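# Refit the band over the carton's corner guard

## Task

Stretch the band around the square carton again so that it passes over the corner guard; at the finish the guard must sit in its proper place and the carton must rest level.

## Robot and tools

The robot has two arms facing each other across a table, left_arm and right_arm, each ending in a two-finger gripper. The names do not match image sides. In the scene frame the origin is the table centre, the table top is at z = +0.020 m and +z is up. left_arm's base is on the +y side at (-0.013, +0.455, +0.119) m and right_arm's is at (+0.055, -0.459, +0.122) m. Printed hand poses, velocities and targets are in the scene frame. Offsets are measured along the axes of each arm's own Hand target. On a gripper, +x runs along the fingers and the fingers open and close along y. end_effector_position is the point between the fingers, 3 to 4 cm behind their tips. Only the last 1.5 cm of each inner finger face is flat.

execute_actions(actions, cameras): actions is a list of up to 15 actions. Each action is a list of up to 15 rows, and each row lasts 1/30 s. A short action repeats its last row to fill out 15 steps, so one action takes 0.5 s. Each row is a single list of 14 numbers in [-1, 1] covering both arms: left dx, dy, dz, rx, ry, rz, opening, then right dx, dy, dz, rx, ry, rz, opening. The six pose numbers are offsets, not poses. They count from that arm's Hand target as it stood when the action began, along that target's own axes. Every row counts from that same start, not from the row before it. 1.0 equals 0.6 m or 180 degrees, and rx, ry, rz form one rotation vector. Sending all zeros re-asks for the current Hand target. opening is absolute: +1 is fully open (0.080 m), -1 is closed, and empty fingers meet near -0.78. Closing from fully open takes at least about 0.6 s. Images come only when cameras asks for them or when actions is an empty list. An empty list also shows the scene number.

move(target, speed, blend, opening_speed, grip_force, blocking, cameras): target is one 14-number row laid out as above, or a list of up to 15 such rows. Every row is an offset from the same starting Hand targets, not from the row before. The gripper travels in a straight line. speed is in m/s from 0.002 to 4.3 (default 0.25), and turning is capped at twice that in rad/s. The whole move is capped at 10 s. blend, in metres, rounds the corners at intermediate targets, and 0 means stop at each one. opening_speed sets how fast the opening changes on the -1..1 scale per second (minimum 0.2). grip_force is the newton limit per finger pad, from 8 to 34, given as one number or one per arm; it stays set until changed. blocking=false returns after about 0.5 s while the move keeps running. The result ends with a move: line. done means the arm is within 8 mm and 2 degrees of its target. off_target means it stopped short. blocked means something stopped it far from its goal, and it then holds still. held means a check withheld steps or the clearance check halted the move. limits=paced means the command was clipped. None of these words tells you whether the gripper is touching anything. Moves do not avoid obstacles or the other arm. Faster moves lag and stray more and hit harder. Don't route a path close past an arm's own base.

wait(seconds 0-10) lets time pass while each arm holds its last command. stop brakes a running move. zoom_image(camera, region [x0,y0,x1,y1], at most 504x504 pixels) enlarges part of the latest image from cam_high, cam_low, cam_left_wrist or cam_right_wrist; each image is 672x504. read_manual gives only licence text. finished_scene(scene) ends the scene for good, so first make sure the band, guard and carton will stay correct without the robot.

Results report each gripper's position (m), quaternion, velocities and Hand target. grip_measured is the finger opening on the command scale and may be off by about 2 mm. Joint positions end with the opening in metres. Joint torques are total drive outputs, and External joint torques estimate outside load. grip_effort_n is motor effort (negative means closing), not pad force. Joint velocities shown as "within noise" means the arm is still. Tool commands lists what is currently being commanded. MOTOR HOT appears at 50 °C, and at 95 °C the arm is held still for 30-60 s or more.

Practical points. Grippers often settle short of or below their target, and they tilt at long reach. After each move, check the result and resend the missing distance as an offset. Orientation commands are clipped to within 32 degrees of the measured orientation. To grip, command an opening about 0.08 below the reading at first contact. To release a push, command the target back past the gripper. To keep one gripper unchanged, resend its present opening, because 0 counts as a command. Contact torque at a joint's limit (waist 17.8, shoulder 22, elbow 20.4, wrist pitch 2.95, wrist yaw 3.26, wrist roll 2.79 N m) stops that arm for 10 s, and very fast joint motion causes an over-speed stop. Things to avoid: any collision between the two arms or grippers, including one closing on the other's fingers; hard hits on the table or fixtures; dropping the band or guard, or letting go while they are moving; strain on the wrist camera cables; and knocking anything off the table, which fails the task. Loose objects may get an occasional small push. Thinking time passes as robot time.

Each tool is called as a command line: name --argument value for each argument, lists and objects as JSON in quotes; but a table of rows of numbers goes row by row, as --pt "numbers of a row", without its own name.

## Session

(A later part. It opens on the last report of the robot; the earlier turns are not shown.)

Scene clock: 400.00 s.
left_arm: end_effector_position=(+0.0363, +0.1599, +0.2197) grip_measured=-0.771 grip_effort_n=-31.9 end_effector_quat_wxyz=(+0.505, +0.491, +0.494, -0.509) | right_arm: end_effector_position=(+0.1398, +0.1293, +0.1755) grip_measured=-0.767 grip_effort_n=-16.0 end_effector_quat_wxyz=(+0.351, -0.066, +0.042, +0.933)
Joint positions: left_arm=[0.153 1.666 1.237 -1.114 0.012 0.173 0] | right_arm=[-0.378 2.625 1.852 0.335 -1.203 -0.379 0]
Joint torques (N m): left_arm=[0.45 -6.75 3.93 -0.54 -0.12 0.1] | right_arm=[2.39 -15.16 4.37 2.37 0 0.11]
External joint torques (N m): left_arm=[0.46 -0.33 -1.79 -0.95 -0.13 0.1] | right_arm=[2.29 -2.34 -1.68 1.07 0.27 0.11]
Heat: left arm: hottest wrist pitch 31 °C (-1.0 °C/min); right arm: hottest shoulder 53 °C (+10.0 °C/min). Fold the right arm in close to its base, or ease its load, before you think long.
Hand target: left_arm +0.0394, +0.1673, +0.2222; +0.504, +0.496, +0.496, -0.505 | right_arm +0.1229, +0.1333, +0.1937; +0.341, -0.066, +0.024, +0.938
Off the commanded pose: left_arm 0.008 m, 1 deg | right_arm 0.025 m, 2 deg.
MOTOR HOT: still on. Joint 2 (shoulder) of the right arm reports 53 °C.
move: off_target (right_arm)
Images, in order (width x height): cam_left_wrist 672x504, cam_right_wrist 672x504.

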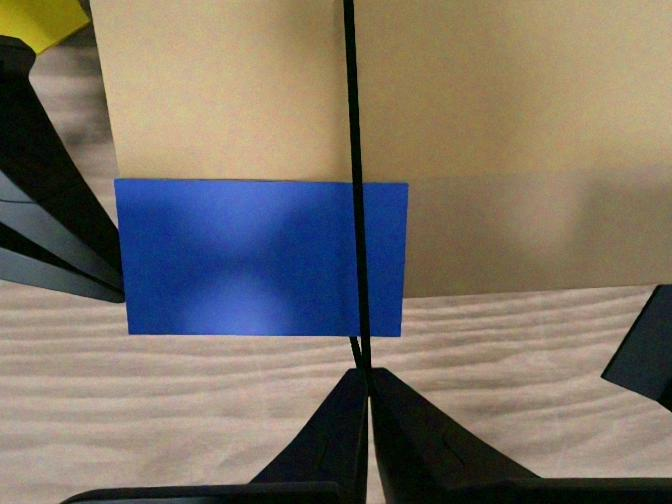

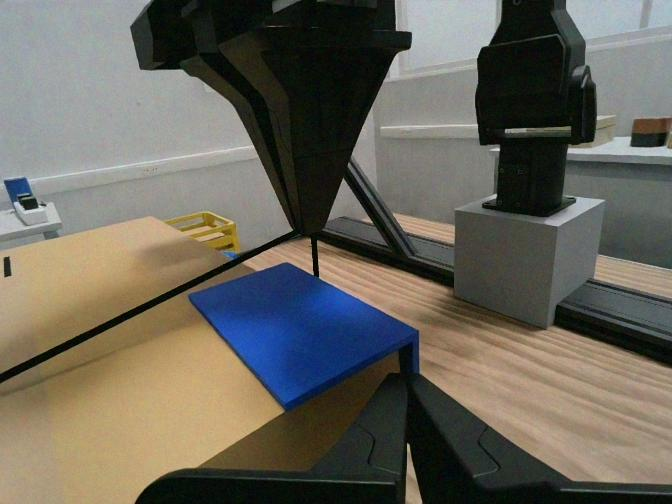

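move --pt "0 0 0 0 0 0 -1 -0.15 0 0 0 0 0 -0.77" --pt "0 0 0 0 0 0 -1 -0.423 0.198 -0.016 0 0 0 -0.77" --speed 0.15 --blend 0.03 --cameras '["all"]'

zoom_image --camera "cam_right_wrist" --region '[0, 60, 504, 440]'

Scene clock: 410.40 s.
left_arm: end_effector_position=(+0.0368, +0.1599, +0.2197) grip_measured=-0.771 grip_effort_n=-31.9 end_effector_quat_wxyz=(+0.505, +0.491, +0.494, -0.509) | right_arm: end_effector_position=(+0.2390, -0.1222, +0.2194) grip_measured=-0.767 grip_effort_n=-16.5 end_effector_quat_wxyz=(+0.360, -0.079, +0.030, +0.929)
Joint positions: left_arm=[0.154 1.666 1.237 -1.114 0.012 0.174 0] | right_arm=[-0.889 2.326 1.582 -1.553 -1.342 -2.312 0]
Joint torques (N m): left_arm=[0.32 -6.77 3.97 -0.59 -0.11 0.09] | right_arm=[-0.14 -7.7 5.4 -1.24 -0.33 -0.17]
External joint torques (N m): left_arm=[0.32 -0.38 -1.66 -0.96 -0.12 0.09] | right_arm=[-0.03 1.77 1.19 -0.66 0.15 -0.18]
Heat: left arm: hottest wrist pitch 31 °C (-1.0 °C/min); right arm: hottest shoulder 54 °C (+4.0 °C/min). Fold the right arm in close to its base, or ease its load, before you think long.
Hand target: left_arm +0.0394, +0.1673, +0.2222; +0.504, +0.496, +0.496, -0.505 | right_arm +0.2402, -0.1200, +0.2195; +0.341, -0.066, +0.024, +0.938
Off the commanded pose: left_arm 0.008 m, 1 deg | right_arm 0.003 m, 3 deg.
MOTOR HOT: still on. Joint 2 (shoulder) of the right arm reports 54 °C.
joint sent to its limit (right arm) — joint 4 (wrist pitch), lower limit. The joint targets are off in position and orientation.
move: off_target (right_arm); blend cut to 0 m at target 1

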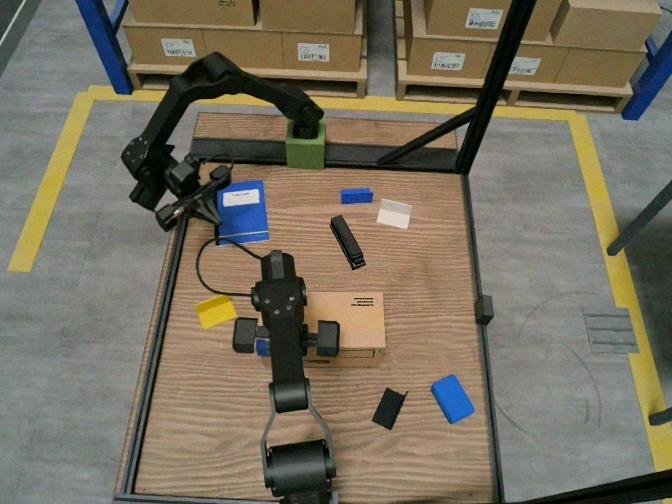

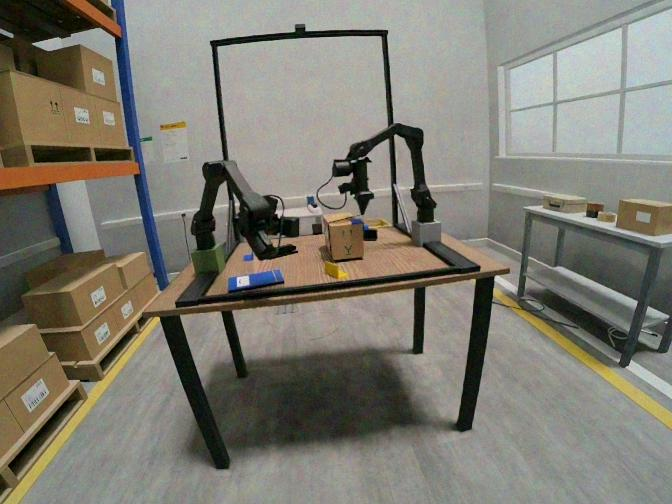

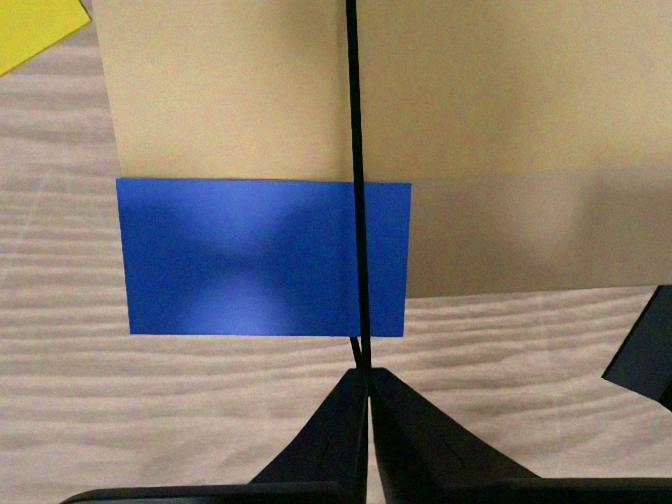

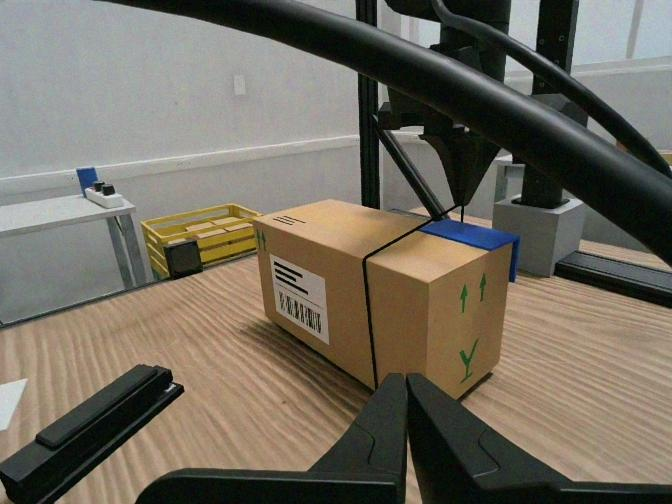

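Scaled by 1.000.

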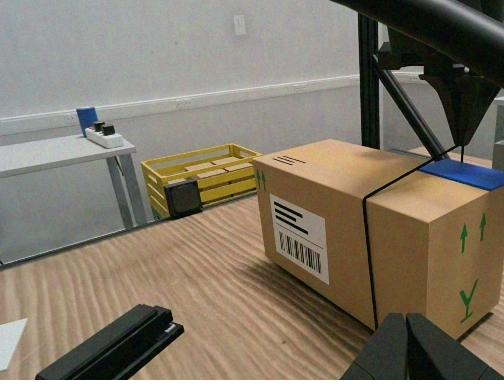

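move --target '[0,0.055,0,0,0,0,-1,0,0,0,0,0,0,-0.77]' --speed 0.05 --cameras '["cam_left_wrist","cam_right_wrist"]'

Scene clock: 415.20 s.
left_arm: end_effector_position=(+0.0662, +0.1644, +0.2182) grip_measured=-0.771 grip_effort_n=-31.4 end_effector_quat_wxyz=(+0.502, +0.492, +0.494, -0.512) | right_arm: end_effector_position=(+0.2390, -0.1222, +0.2194) grip_measured=-0.767 grip_effort_n=-16.0 end_effector_quat_wxyz=(+0.360, -0.079, +0.030, +0.929)
Joint positions: left_arm=[0.257 1.679 1.245 -1.114 0.019 0.283 0] | right_arm=[-0.889 2.326 1.582 -1.553 -1.342 -2.312 0]
Joint torques (N m): left_arm=[0.85 -5.03 6.95 -0.83 -0.34 0.13] | right_arm=[-0.1 -7.76 5.4 -1.24 -0.33 -0.17]
External joint torques (N m): left_arm=[0.86 1.45 1.31 -1.2 -0.36 0.13] | right_arm=[-0.16 1.7 1.22 -0.64 0.16 -0.18]
Heat: left arm: hottest wrist pitch 31 °C (-1.0 °C/min); right arm: hottest shoulder 51 °C (-2.0 °C/min). Fold the right arm in close to its base, or ease its load, before you think long.
Hand target: left_arm +0.0724, +0.1673, +0.2222; +0.504, +0.496, +0.496, -0.505 | right_arm +0.2402, -0.1200, +0.2195; +0.341, -0.066, +0.024, +0.938
Off the commanded pose: left_arm 0.008 m, 1 deg | right_arm 0.003 m, 3 deg.
MOTOR HOT: still on. Joint 2 (shoulder) of the right arm reports 51 °C.
joint sent to its limit (right arm) — joint 4 (wrist pitch), lower limit. The joint targets are off in position and orientation.
move: off_target (right_arm)
Images, in order (width x height): cam_left_wrist 672x504, cam_right_wrist 672x504.

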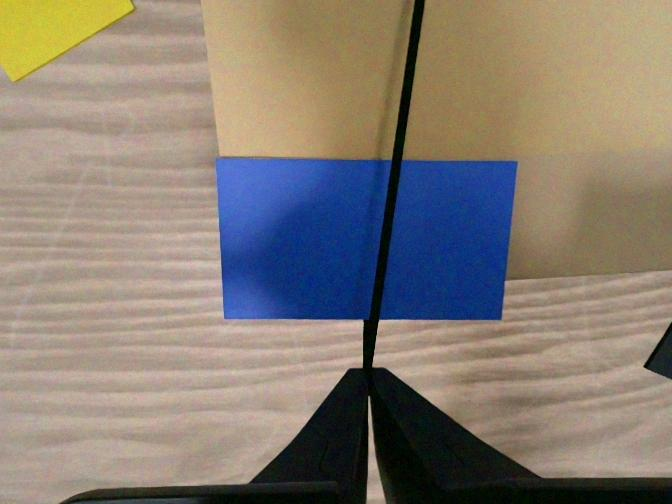

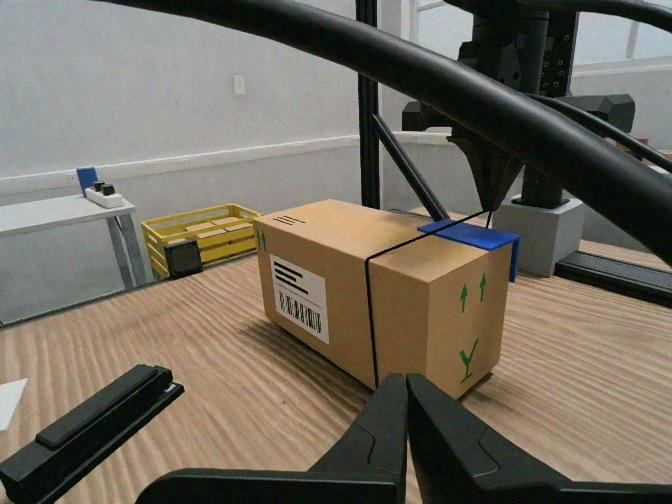

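move --target '[0.035,0.0,0.025,0,0,0,-1,0,0,0,0,0,0,-0.77]' --speed 0.05 --cameras '["cam_left_wrist","cam_right_wrist"]'

Scene clock: 418.53 s.
left_arm: end_effector_position=(+0.0674, +0.1513, +0.2034) grip_measured=-0.771 grip_effort_n=-31.9 end_effector_quat_wxyz=(+0.503, +0.491, +0.493, -0.512) | right_arm: end_effector_position=(+0.2390, -0.1222, +0.2194) grip_measured=-0.767 grip_effort_n=-16.5 end_effector_quat_wxyz=(+0.360, -0.079, +0.030, +0.929)
Joint positions: left_arm=[0.249 1.735 1.249 -1.057 0.019 0.275 0] | right_arm=[-0.889 2.326 1.582 -1.553 -1.342 -2.312 0]
Joint torques (N m): left_arm=[0.25 -3.88 6.05 0.2 -0.36 -0.13] | right_arm=[-0.1 -7.71 5.39 -1.24 -0.33 -0.17]
External joint torques (N m): left_arm=[0.25 2.91 0.48 -0.19 -0.38 -0.13] | right_arm=[-0.1 1.74 1.21 -0.65 0.16 -0.17]
Heat: left arm: hottest wrist pitch 31 °C (-1.0 °C/min); right arm: hottest shoulder 50 °C (-4.0 °C/min). Fold the right arm in close to its base, or ease its load, before you think long.
Hand target: left_arm +0.0724, +0.1519, +0.2015; +0.504, +0.496, +0.496, -0.505 | right_arm +0.2402, -0.1200, +0.2195; +0.341, -0.066, +0.024, +0.938
Off the commanded pose: left_arm 0.005 m, 1 deg | right_arm 0.003 m, 3 deg.
MOTOR HOT: still on. Joint 2 (shoulder) of the right arm reports 50 °C.
joint sent to its limit (right arm) — joint 4 (wrist pitch), lower limit. The joint targets are off in position and orientation.
move: off_target (right_arm)
Images, in order (width x height): cam_left_wrist 672x504, cam_right_wrist 672x504.

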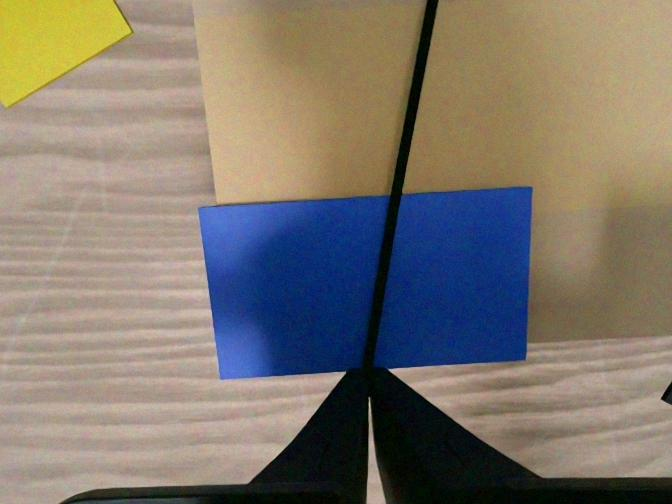

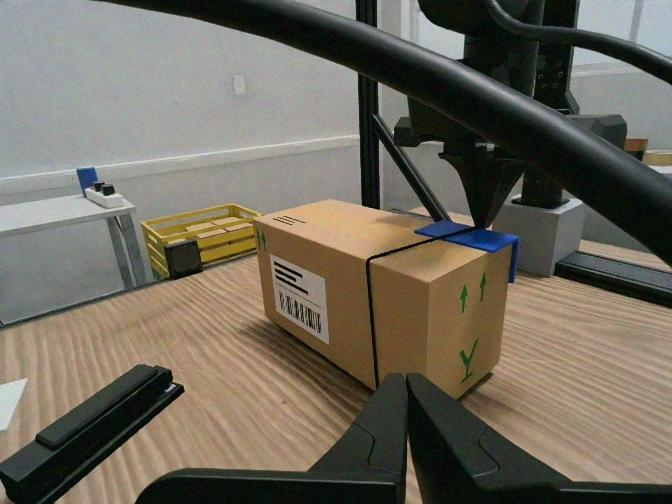

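move --target '[-0.006,0.0,0,0,0,0,-0.4,0,0,0,0,0,0,-0.77]' --opening_speed 0.5 --cameras '["cam_left_wrist"]'

move --target '[-0.12,0.0,0,0,0,0,-0.4,0,0,0,0,0,0,-0.77]' --speed 0.15 --cameras '["all"]'

zoom_image --camera "cam_right_wrist" --region '[240, 190, 540, 410]'

Scene clock: 425.70 s.
left_arm: end_effector_position=(+0.0677, +0.1564, +0.2006) grip_measured=-0.404 grip_effort_n=18.4 end_effector_quat_wxyz=(+0.496, +0.497, +0.503, -0.505) | right_arm: end_effector_position=(+0.2390, -0.1222, +0.2194) grip_measured=-0.767 grip_effort_n=-16.0 end_effector_quat_wxyz=(+0.360, -0.079, +0.030, +0.929)
Joint positions: left_arm=[0.252 1.745 1.249 -1.079 0.015 0.275 0.017] | right_arm=[-0.889 2.326 1.582 -1.553 -1.342 -2.312 0]
Joint torques (N m): left_arm=[0.19 -5.12 7.18 0.04 -0.13 -0.1] | right_arm=[-0.1 -7.66 5.38 -1.23 -0.33 -0.17]
External joint torques (N m): left_arm=[0.19 1.74 1.65 -0.28 -0.14 -0.1] | right_arm=[-0.1 1.81 1.17 -0.65 0.15 -0.17]
Heat: left arm: hottest wrist pitch 31 °C (-1.0 °C/min); right arm: hottest shoulder 46 °C (-10.1 °C/min).
Hand target: left_arm +0.0724, +0.1520, +0.2051; +0.504, +0.496, +0.496, -0.505 | right_arm +0.2402, -0.1200, +0.2195; +0.341, -0.066, +0.024, +0.938
Off the commanded pose: left_arm 0.008 m, 1 deg | right_arm 0.003 m, 3 deg.
MOTOR HOT: cleared for the motors of the right arm.
joint sent to its limit (right arm) — joint 4 (wrist pitch), lower limit. The joint targets are off in position and orientation.
move: off_target (right_arm)
Images, in order (width x height): cam_left_wrist 672x504.

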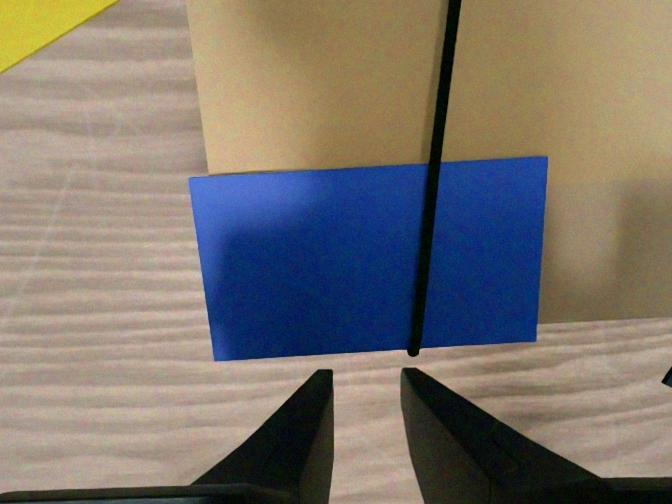

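Scene clock: 427.00 s.
left_arm: end_effector_position=(+0.0675, +0.1571, +0.2682) grip_measured=-0.404 grip_effort_n=18.4 end_effector_quat_wxyz=(+0.490, +0.500, +0.508, -0.502) | right_arm: end_effector_position=(+0.2390, -0.1222, +0.2194) grip_measured=-0.767 grip_effort_n=-16.0 end_effector_quat_wxyz=(+0.360, -0.079, +0.030, +0.929)
Joint positions: left_arm=[0.252 1.725 1.496 -1.363 0.015 0.275 0.017] | right_arm=[-0.889 2.326 1.582 -1.553 -1.342 -2.312 0]
Joint torques (N m): left_arm=[0.16 -6.38 7.97 0.02 -0.15 -0.04] | right_arm=[-0.09 -7.74 5.43 -1.24 -0.32 -0.17]
External joint torques (N m): left_arm=[0.16 0.5 2.26 -0.29 -0.16 -0.04] | right_arm=[0.02 1.72 1.24 -0.65 0.17 -0.18]
Heat: left arm: hottest wrist pitch 31 °C (-1.0 °C/min); right arm: hottest shoulder 46 °C (-10.0 °C/min).
Hand target: left_arm +0.0724, +0.1532, +0.2771; +0.504, +0.496, +0.496, -0.505 | right_arm +0.2402, -0.1200, +0.2195; +0.341, -0.066, +0.024, +0.938
Off the commanded pose: left_arm 0.011 m, 2 deg | right_arm 0.003 m, 3 deg.
joint sent to its limit (right arm) — joint 4 (wrist pitch), lower limit. The joint targets are off in position and orientation.
move: off_target (left_arm, right_arm)

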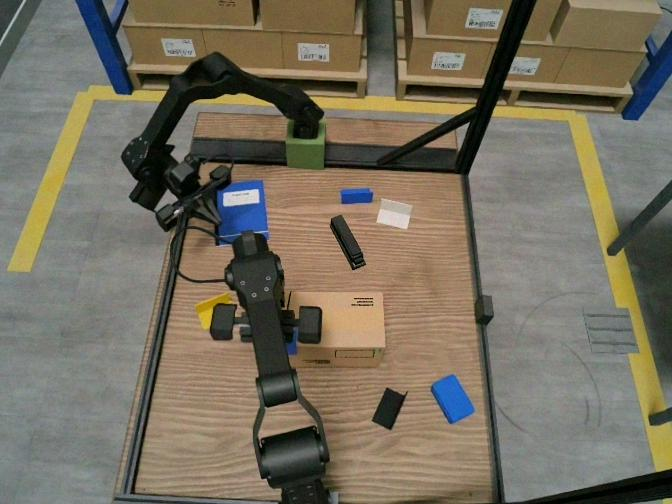

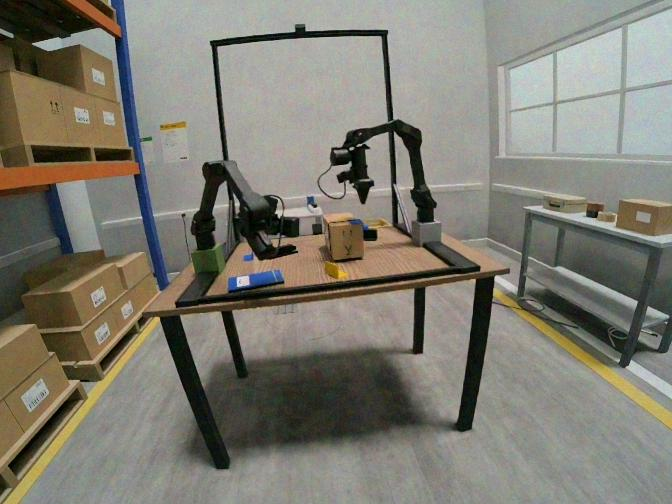

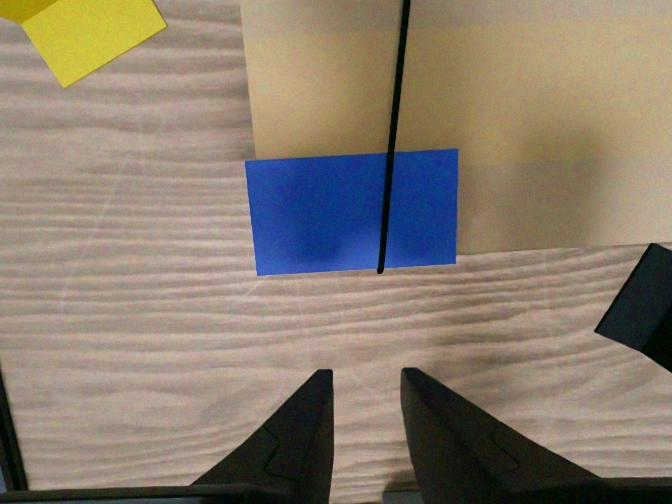

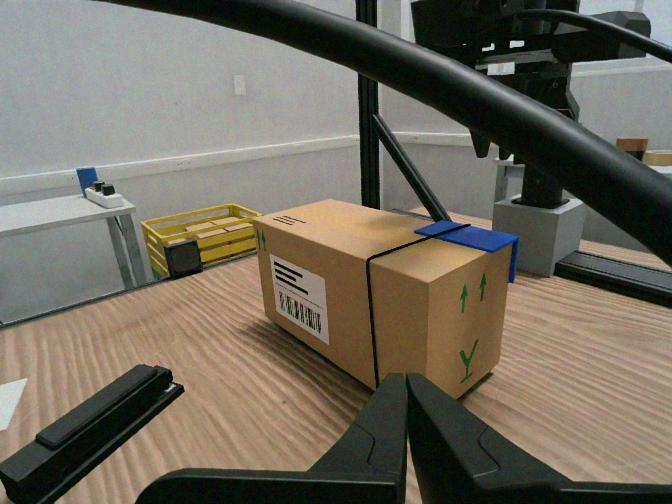

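Scaled by 1.680.

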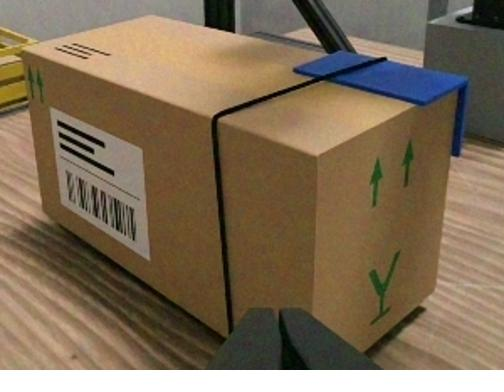

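move --target '[-0.14,0.0,-0.02,0,0,0,-0.4,0,0,0,0,0,0,-0.77]' --speed 0.15 --cameras '["all"]'

zoom_image --camera "cam_left_wrist" --region '[200, 0, 620, 315]'

Scene clock: 434.70 s.
left_arm: end_effector_position=(+0.0686, +0.1669, +0.3530) grip_measured=-0.404 grip_effort_n=18.4 end_effector_quat_wxyz=(+0.530, +0.476, +0.469, -0.521) | right_arm: end_effector_position=(+0.2390, -0.1222, +0.2194) grip_measured=-0.767 grip_effort_n=-16.0 end_effector_quat_wxyz=(+0.360, -0.079, +0.030, +0.929)
Joint positions: left_arm=[0.265 1.64 1.74 -1.565 0.015 0.282 0.017] | right_arm=[-0.889 2.326 1.582 -1.553 -1.342 -2.312 0]
Joint torques (N m): left_arm=[0.23 -5.5 7.53 0.07 -0.11 0.13] | right_arm=[-0.07 -7.68 5.38 -1.25 -0.33 -0.18]
External joint torques (N m): left_arm=[0.23 0.49 2.01 -0.46 -0.13 0.13] | right_arm=[-0.07 1.72 1.2 -0.67 0.16 -0.18]
Heat: left arm: hottest wrist pitch 31 °C (-1.0 °C/min); right arm: hottest shoulder 43 °C (-11.1 °C/min).
Hand target: left_arm +0.0724, +0.1667, +0.3608; +0.504, +0.496, +0.496, -0.505 | right_arm +0.2402, -0.1200, +0.2195; +0.341, -0.066, +0.024, +0.938
Off the commanded pose: left_arm 0.009 m, 5 deg | right_arm 0.003 m, 3 deg.
joint sent to its limit (left arm) — joint 4 (wrist pitch), lower limit. The joint targets are off in position and orientation.
joint sent to its limit (right arm) — joint 4 (wrist pitch), lower limit. The joint targets are off in position and orientation.
move: off_target (left_arm, right_arm)

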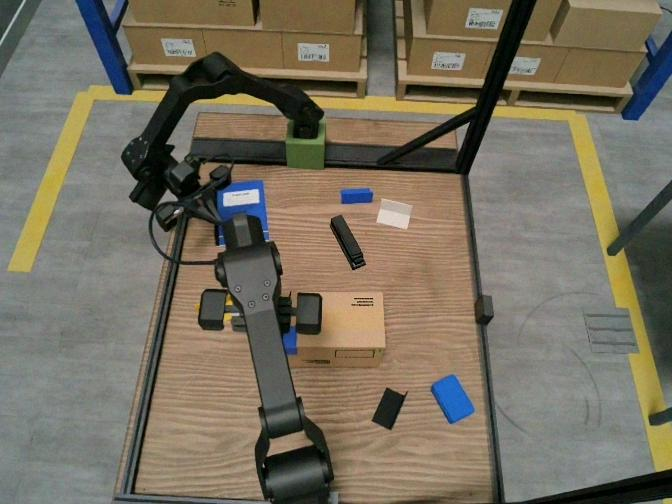

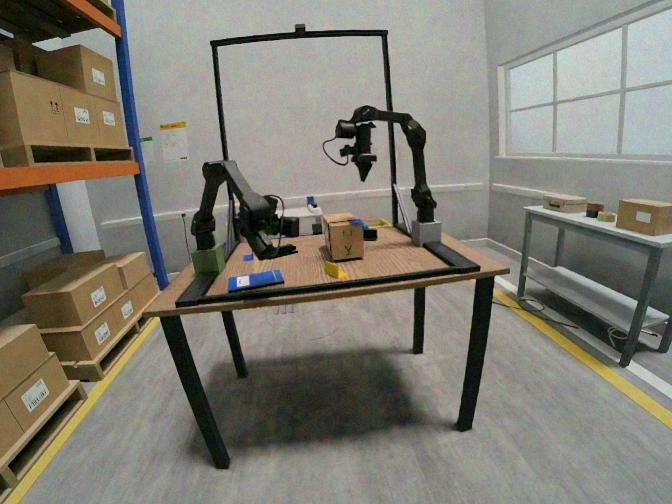

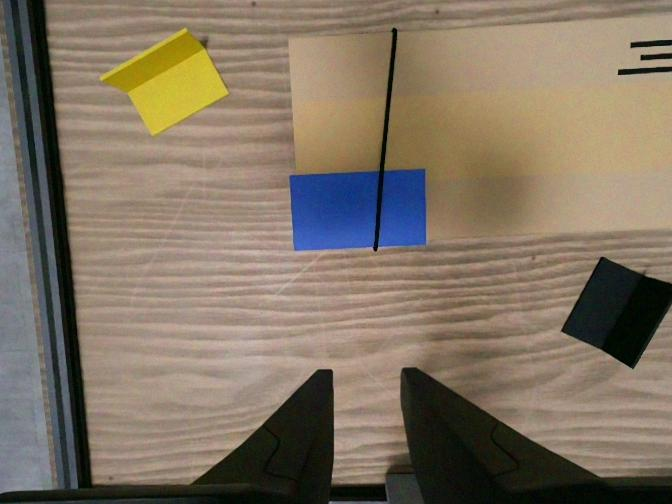

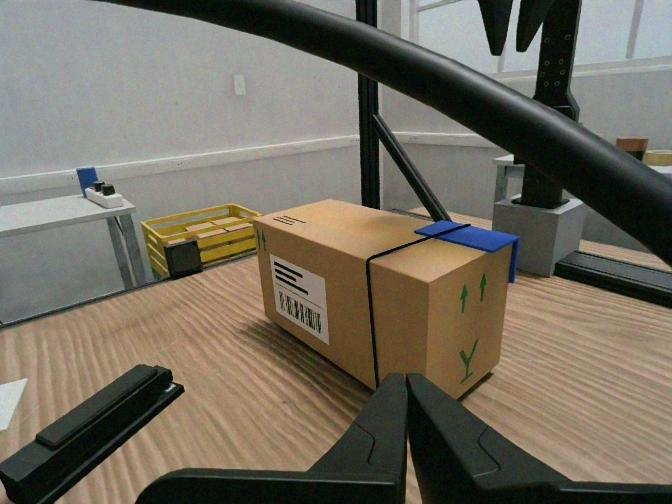

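Scaled by 1.200.

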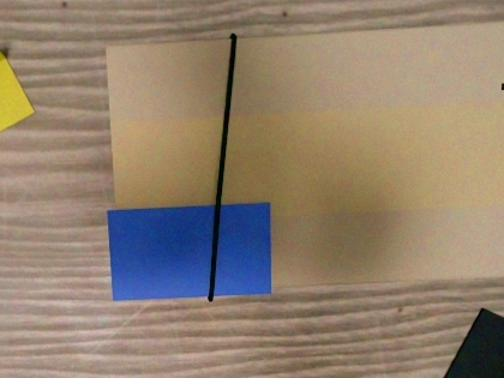

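move --target '[0.2267,-0.047,0.2167,0,0,0,-0.4,-0.115,0.104,0.034,0,0,-0.28,-0.77]' --speed 0.15 --cameras '["all"]'

Scene clock: 452.13 s.
left_arm: end_effector_position=(+0.0425, +0.0408, +0.2234) grip_measured=-0.404 grip_effort_n=18.4 end_effector_quat_wxyz=(+0.497, +0.499, +0.505, -0.500) | right_arm: end_effector_position=(+0.2494, -0.2079, +0.2439) grip_measured=-0.767 grip_effort_n=-15.6 end_effector_quat_wxyz=(+0.704, -0.069, +0.003, +0.707)
Joint positions: left_arm=[0.117 2.162 1.921 -1.338 0.008 0.134 0.017] | right_arm=[-1.086 1.574 0.312 1.045 -1.079 -0.285 0]
Joint torques (N m): left_arm=[-0.16 -7.44 7.92 0.42 -0.03 -0.09] | right_arm=[-0.22 -5.58 2.91 2.44 -0.02 0.13]
External joint torques (N m): left_arm=[-0.16 2.49 2.24 0.1 -0.03 -0.09] | right_arm=[-0.22 -1.3 -1.35 1.05 0.1 0.12]
Heat: left arm: hottest wrist pitch 31 °C (+0.0 °C/min); right arm: hottest shoulder 40 °C (-14.2 °C/min).
Hand target: left_arm +0.0441, +0.0343, +0.2271; +0.504, +0.496, +0.496, -0.505 | right_arm +0.2503, -0.2099, +0.2493; +0.708, -0.069, -0.006, +0.703
Off the commanded pose: left_arm 0.008 m, 1 deg | right_arm 0.006 m, 1 deg.
move: done

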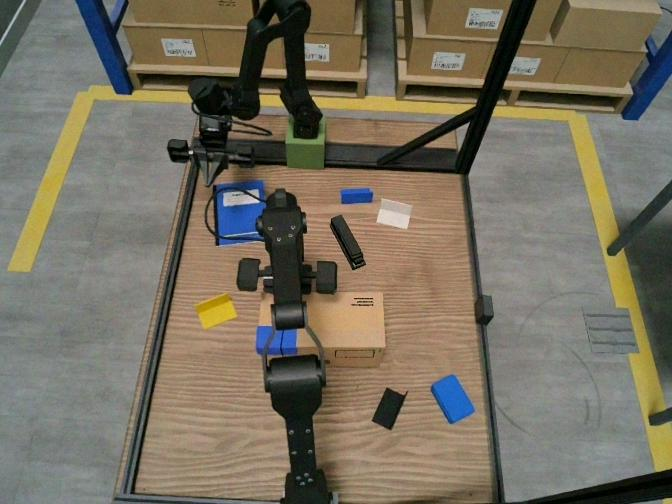

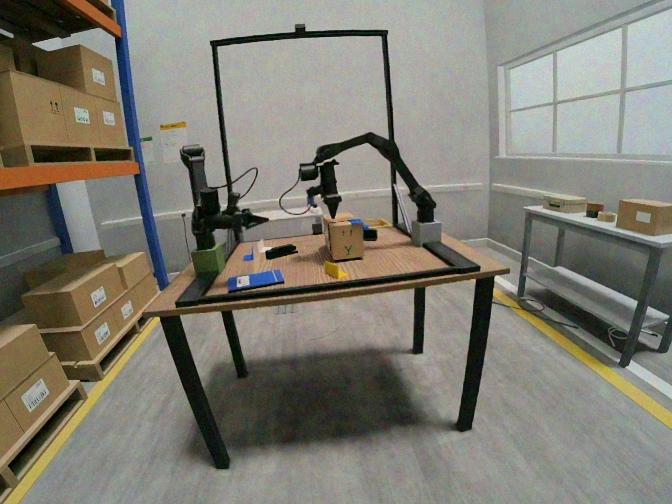

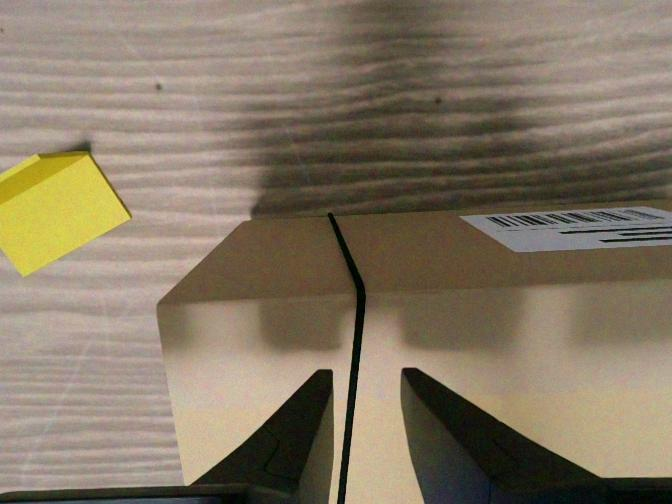

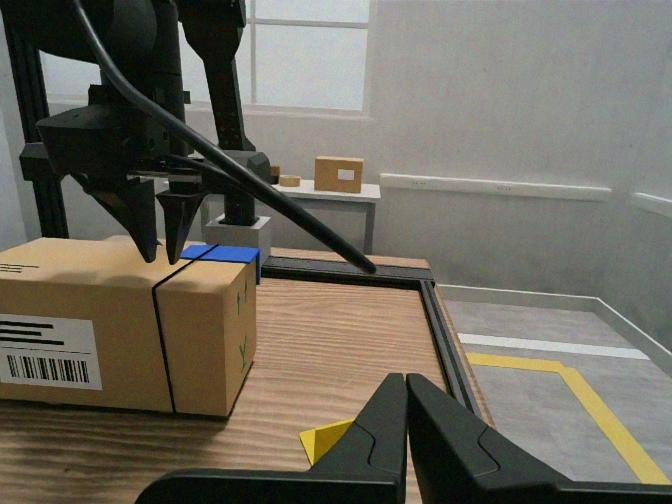

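move --target '[0.0617,0.0067,0.0067,0,0,0,-0.4,0,0,0,0,0,0,-0.77]' --speed 0.05 --cameras '["cam_left_wrist"]'

move --target '[0,0,0,0,0,0,-1,0,0,0,0,0,0,-0.77]' --opening_speed 0.8 --cameras '["cam_left_wrist"]'

move --target '[-0.042,0,0,0,0,0,-1,0,0,0,0,0,0,-0.77]' --speed 0.05 --cameras '["cam_left_wrist","cam_right_wrist"]'

Scene clock: 463.27 s.
left_arm: end_effector_position=(+0.0438, +0.0315, +0.2019) grip_measured=-0.404 grip_effort_n=17.0 end_effector_quat_wxyz=(+0.505, +0.492, +0.496, -0.506) | right_arm: end_effector_position=(+0.2494, -0.2079, +0.2439) grip_measured=-0.767 grip_effort_n=-15.6 end_effector_quat_wxyz=(+0.704, -0.069, +0.003, +0.707)
Joint positions: left_arm=[0.117 2.179 1.863 -1.234 0.008 0.134 0.017] | right_arm=[-1.086 1.574 0.312 1.045 -1.079 -0.285 0]
Joint torques (N m): left_arm=[0.24 -6.12 3.15 2.09 -0.01 0.09] | right_arm=[-0.22 -5.6 2.92 2.44 -0.01 0.14]
External joint torques (N m): left_arm=[0.22 3.96 -2.61 1.69 0 0.09] | right_arm=[-0.21 -1.32 -1.3 1.06 0.12 0.13]
Heat: left arm: hottest wrist pitch 31 °C (+0.0 °C/min); right arm: hottest shoulder 38 °C (-16.2 °C/min).
Hand target: left_arm +0.0481, +0.0297, +0.1902; +0.504, +0.496, +0.496, -0.505 | right_arm +0.2503, -0.2099, +0.2493; +0.708, -0.069, -0.006, +0.703
Off the commanded pose: left_arm 0.013 m, 0 deg | right_arm 0.006 m, 1 deg.
move: off_target (left_arm)
Images, in order (width x height): cam_left_wrist 672x504.

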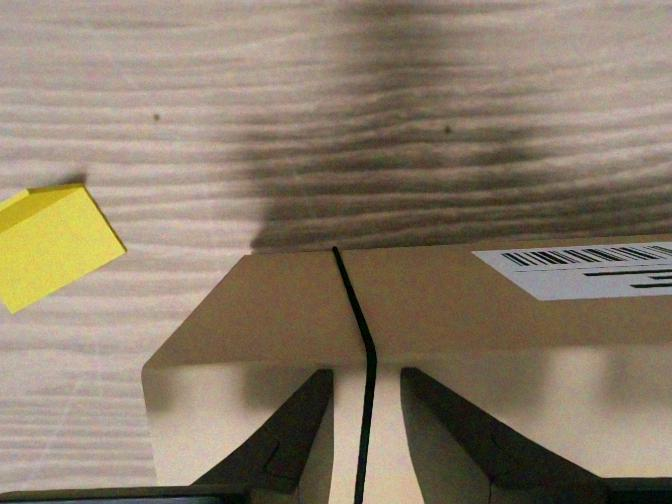

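Scene clock: 464.53 s.
left_arm: end_effector_position=(+0.0436, +0.0298, +0.2020) grip_measured=-0.769 grip_effort_n=-41.2 end_effector_quat_wxyz=(+0.506, +0.490, +0.494, -0.509) | right_arm: end_effector_position=(+0.2494, -0.2079, +0.2439) grip_measured=-0.767 grip_effort_n=-15.6 end_effector_quat_wxyz=(+0.704, -0.069, +0.003, +0.707)
Joint positions: left_arm=[0.117 2.179 1.863 -1.226 0.012 0.136 0] | right_arm=[-1.086 1.574 0.312 1.045 -1.079 -0.285 0]
Joint torques (N m): left_arm=[0.18 -6.18 3.07 1.6 -0.14 0.08] | right_arm=[-0.21 -5.55 2.92 2.43 -0.02 0.14]
External joint torques (N m): left_arm=[0.25 3.84 -2.62 1.22 -0.15 0.08] | right_arm=[-0.19 -1.29 -1.34 1.06 0.1 0.13]
Heat: left arm: hottest wrist pitch 31 °C (+0.0 °C/min); right arm: hottest shoulder 38 °C (-16.1 °C/min).
Hand target: left_arm +0.0481, +0.0297, +0.1902; +0.504, +0.496, +0.496, -0.505 | right_arm +0.2503, -0.2099, +0.2493; +0.708, -0.069, -0.006, +0.703
Off the commanded pose: left_arm 0.013 m, 1 deg | right_arm 0.006 m, 1 deg.
move: off_target (left_arm)
Images, in order (width x height): cam_left_wrist 672x504.

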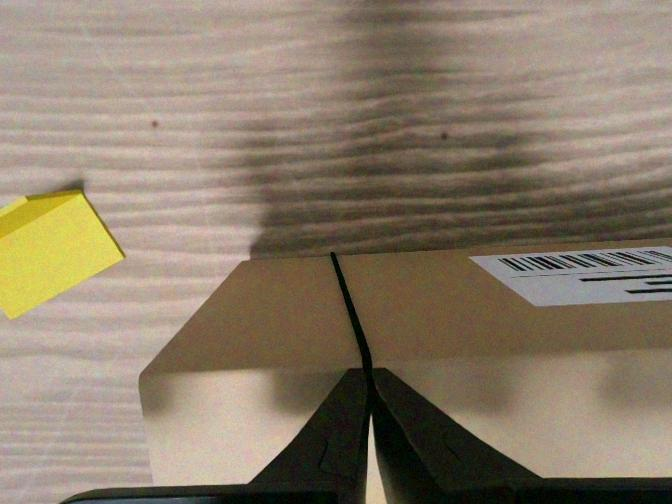

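Scene clock: 465.83 s.
left_arm: end_effector_position=(+0.0433, +0.0320, +0.2094) grip_measured=-0.771 grip_effort_n=-33.7 end_effector_quat_wxyz=(+0.500, +0.495, +0.501, -0.505) | right_arm: end_effector_position=(+0.2494, -0.2079, +0.2439) grip_measured=-0.767 grip_effort_n=-15.6 end_effector_quat_wxyz=(+0.704, -0.069, +0.003, +0.707)
Joint positions: left_arm=[0.117 2.188 1.907 -1.283 0.012 0.136 0] | right_arm=[-1.086 1.574 0.312 1.045 -1.079 -0.285 0]
Joint torques (N m): left_arm=[0.12 -8.1 8.14 -0.34 -0.12 0.09] | right_arm=[-0.23 -5.55 2.93 2.43 -0.01 0.14]
External joint torques (N m): left_arm=[0.06 2.03 2.43 -0.69 -0.12 0.09] | right_arm=[-0.25 -1.27 -1.32 1.05 0.12 0.14]
Heat: left arm: hottest wrist pitch 31 °C (+0.0 °C/min); right arm: hottest shoulder 37 °C (-17.0 °C/min).
Hand target: left_arm +0.0481, +0.0301, +0.2154; +0.504, +0.496, +0.496, -0.505 | right_arm +0.2503, -0.2099, +0.2493; +0.708, -0.069, -0.006, +0.703
Off the commanded pose: left_arm 0.008 m, 1 deg | right_arm 0.006 m, 1 deg.
move: done
Images, in order (width x height): cam_left_wrist 672x504, cam_right_wrist 672x504.

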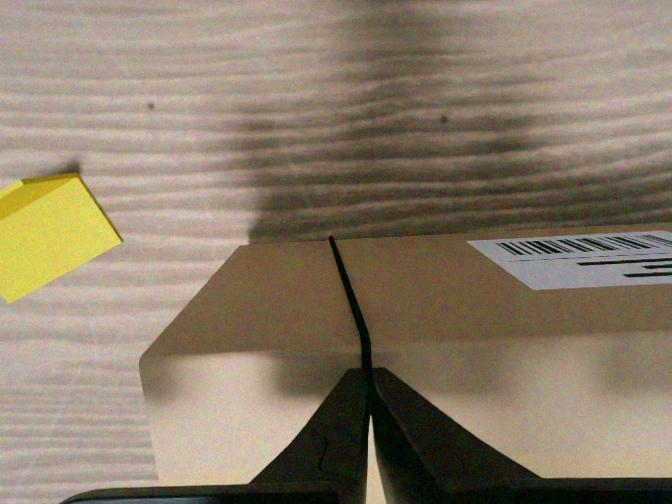

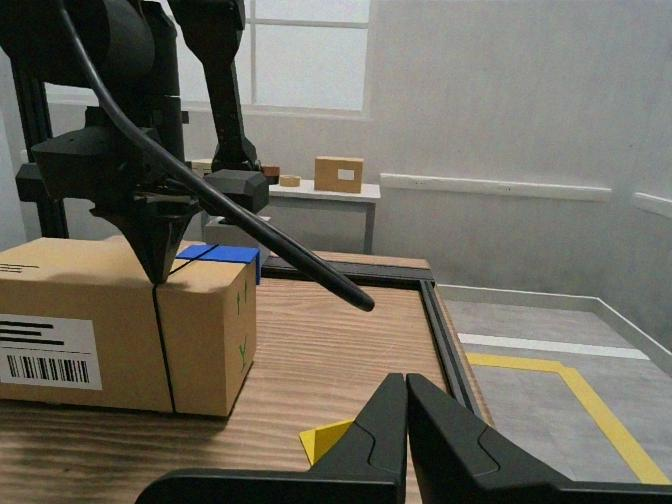

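move --target '[-0.006,0.030,0,0,0,0,-1,0,0,0,0,0,0,-0.77]' --speed 0.05 --cameras '["cam_left_wrist","cam_right_wrist"]'

Scene clock: 469.20 s.
left_arm: end_effector_position=(+0.0558, +0.0348, +0.2119) grip_measured=-0.771 grip_effort_n=-33.3 end_effector_quat_wxyz=(+0.492, +0.499, +0.505, -0.505) | right_arm: end_effector_position=(+0.2494, -0.2079, +0.2439) grip_measured=-0.767 grip_effort_n=-15.6 end_effector_quat_wxyz=(+0.704, -0.069, +0.003, +0.707)
Joint positions: left_arm=[0.15 2.202 1.94 -1.32 0.018 0.176 0] | right_arm=[-1.086 1.574 0.312 1.045 -1.079 -0.285 0]
Joint torques (N m): left_arm=[1.06 -8.19 8.42 -0.14 -0.35 0.09] | right_arm=[-0.25 -5.57 2.94 2.44 -0.02 0.13]
External joint torques (N m): left_arm=[1.13 2.03 2.71 -0.47 -0.37 0.09] | right_arm=[-0.26 -1.29 -1.28 1.06 0.12 0.12]
Heat: left arm: hottest wrist pitch 31 °C (+0.0 °C/min); right arm: hottest shoulder 37 °C (-18.2 °C/min).
Hand target: left_arm +0.0661, +0.0302, +0.2190; +0.504, +0.496, +0.496, -0.505 | right_arm +0.2503, -0.2099, +0.2493; +0.708, -0.069, -0.006, +0.703
Off the commanded pose: left_arm 0.013 m, 2 deg | right_arm 0.006 m, 1 deg.
move: off_target (left_arm)
Images, in order (width x height): cam_left_wrist 672x504, cam_right_wrist 672x504.

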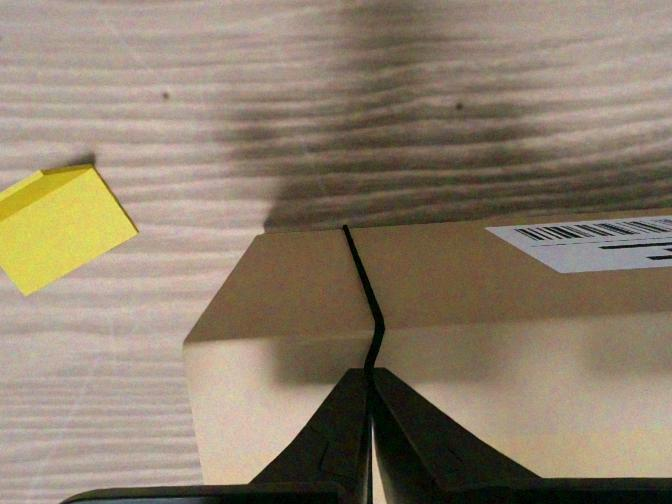

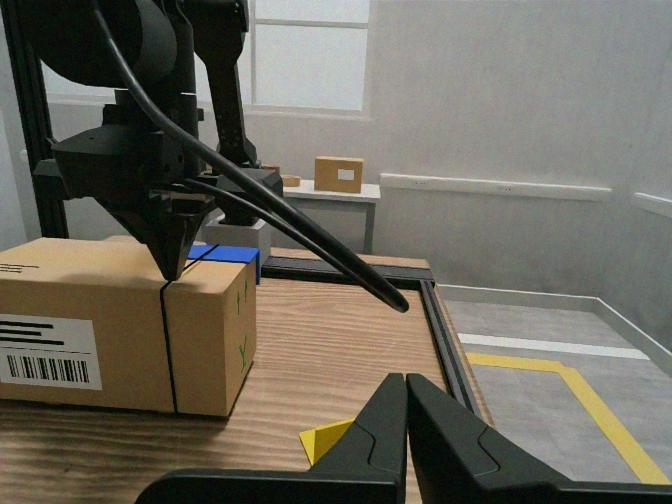

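move --target '[-0.012,0.032,0,0,0,0,-1,0,0,0,0,0,0,-0.77]' --speed 0.05 --cameras '["cam_left_wrist","cam_right_wrist"]'

Scene clock: 472.70 s.
left_arm: end_effector_position=(+0.0729, +0.0356, +0.2171) grip_measured=-0.771 grip_effort_n=-31.9 end_effector_quat_wxyz=(+0.487, +0.500, +0.508, -0.505) | right_arm: end_effector_position=(+0.2494, -0.2079, +0.2439) grip_measured=-0.767 grip_effort_n=-15.6 end_effector_quat_wxyz=(+0.704, -0.069, +0.003, +0.707)
Joint positions: left_arm=[0.191 2.223 1.995 -1.364 0.022 0.22 0] | right_arm=[-1.086 1.574 0.312 1.045 -1.079 -0.285 0]
Joint torques (N m): left_arm=[1.28 -8.51 9.01 0.06 -0.49 0.12] | right_arm=[-0.2 -5.56 2.9 2.44 -0.01 0.13]
External joint torques (N m): left_arm=[1.22 1.85 3.31 -0.24 -0.5 0.12] | right_arm=[-0.2 -1.27 -1.38 1.05 0.11 0.13]
Heat: left arm: hottest wrist pitch 31 °C (+0.0 °C/min); right arm: hottest shoulder 36 °C (-17.1 °C/min).
Hand target: left_arm +0.0853, +0.0303, +0.2261; +0.504, +0.496, +0.496, -0.505 | right_arm +0.2503, -0.2099, +0.2493; +0.708, -0.069, -0.006, +0.703
Off the commanded pose: left_arm 0.016 m, 2 deg | right_arm 0.006 m, 1 deg.
move: off_target (left_arm)
Images, in order (width x height): cam_left_wrist 672x504, cam_right_wrist 672x504.

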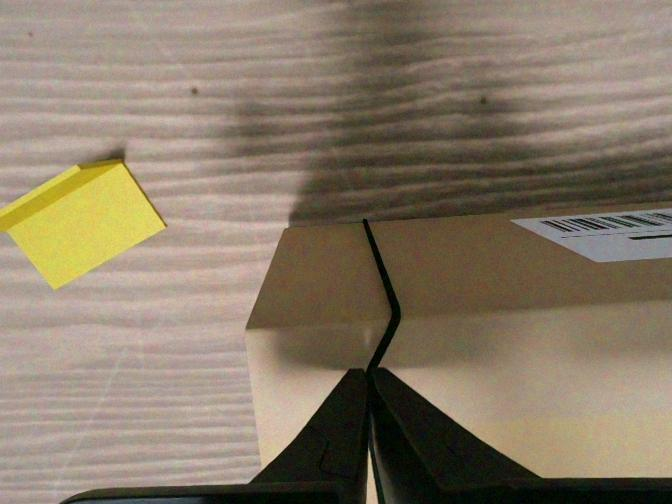

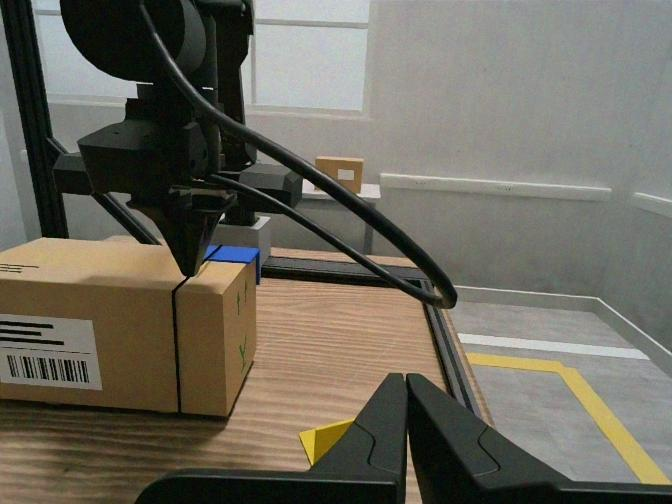

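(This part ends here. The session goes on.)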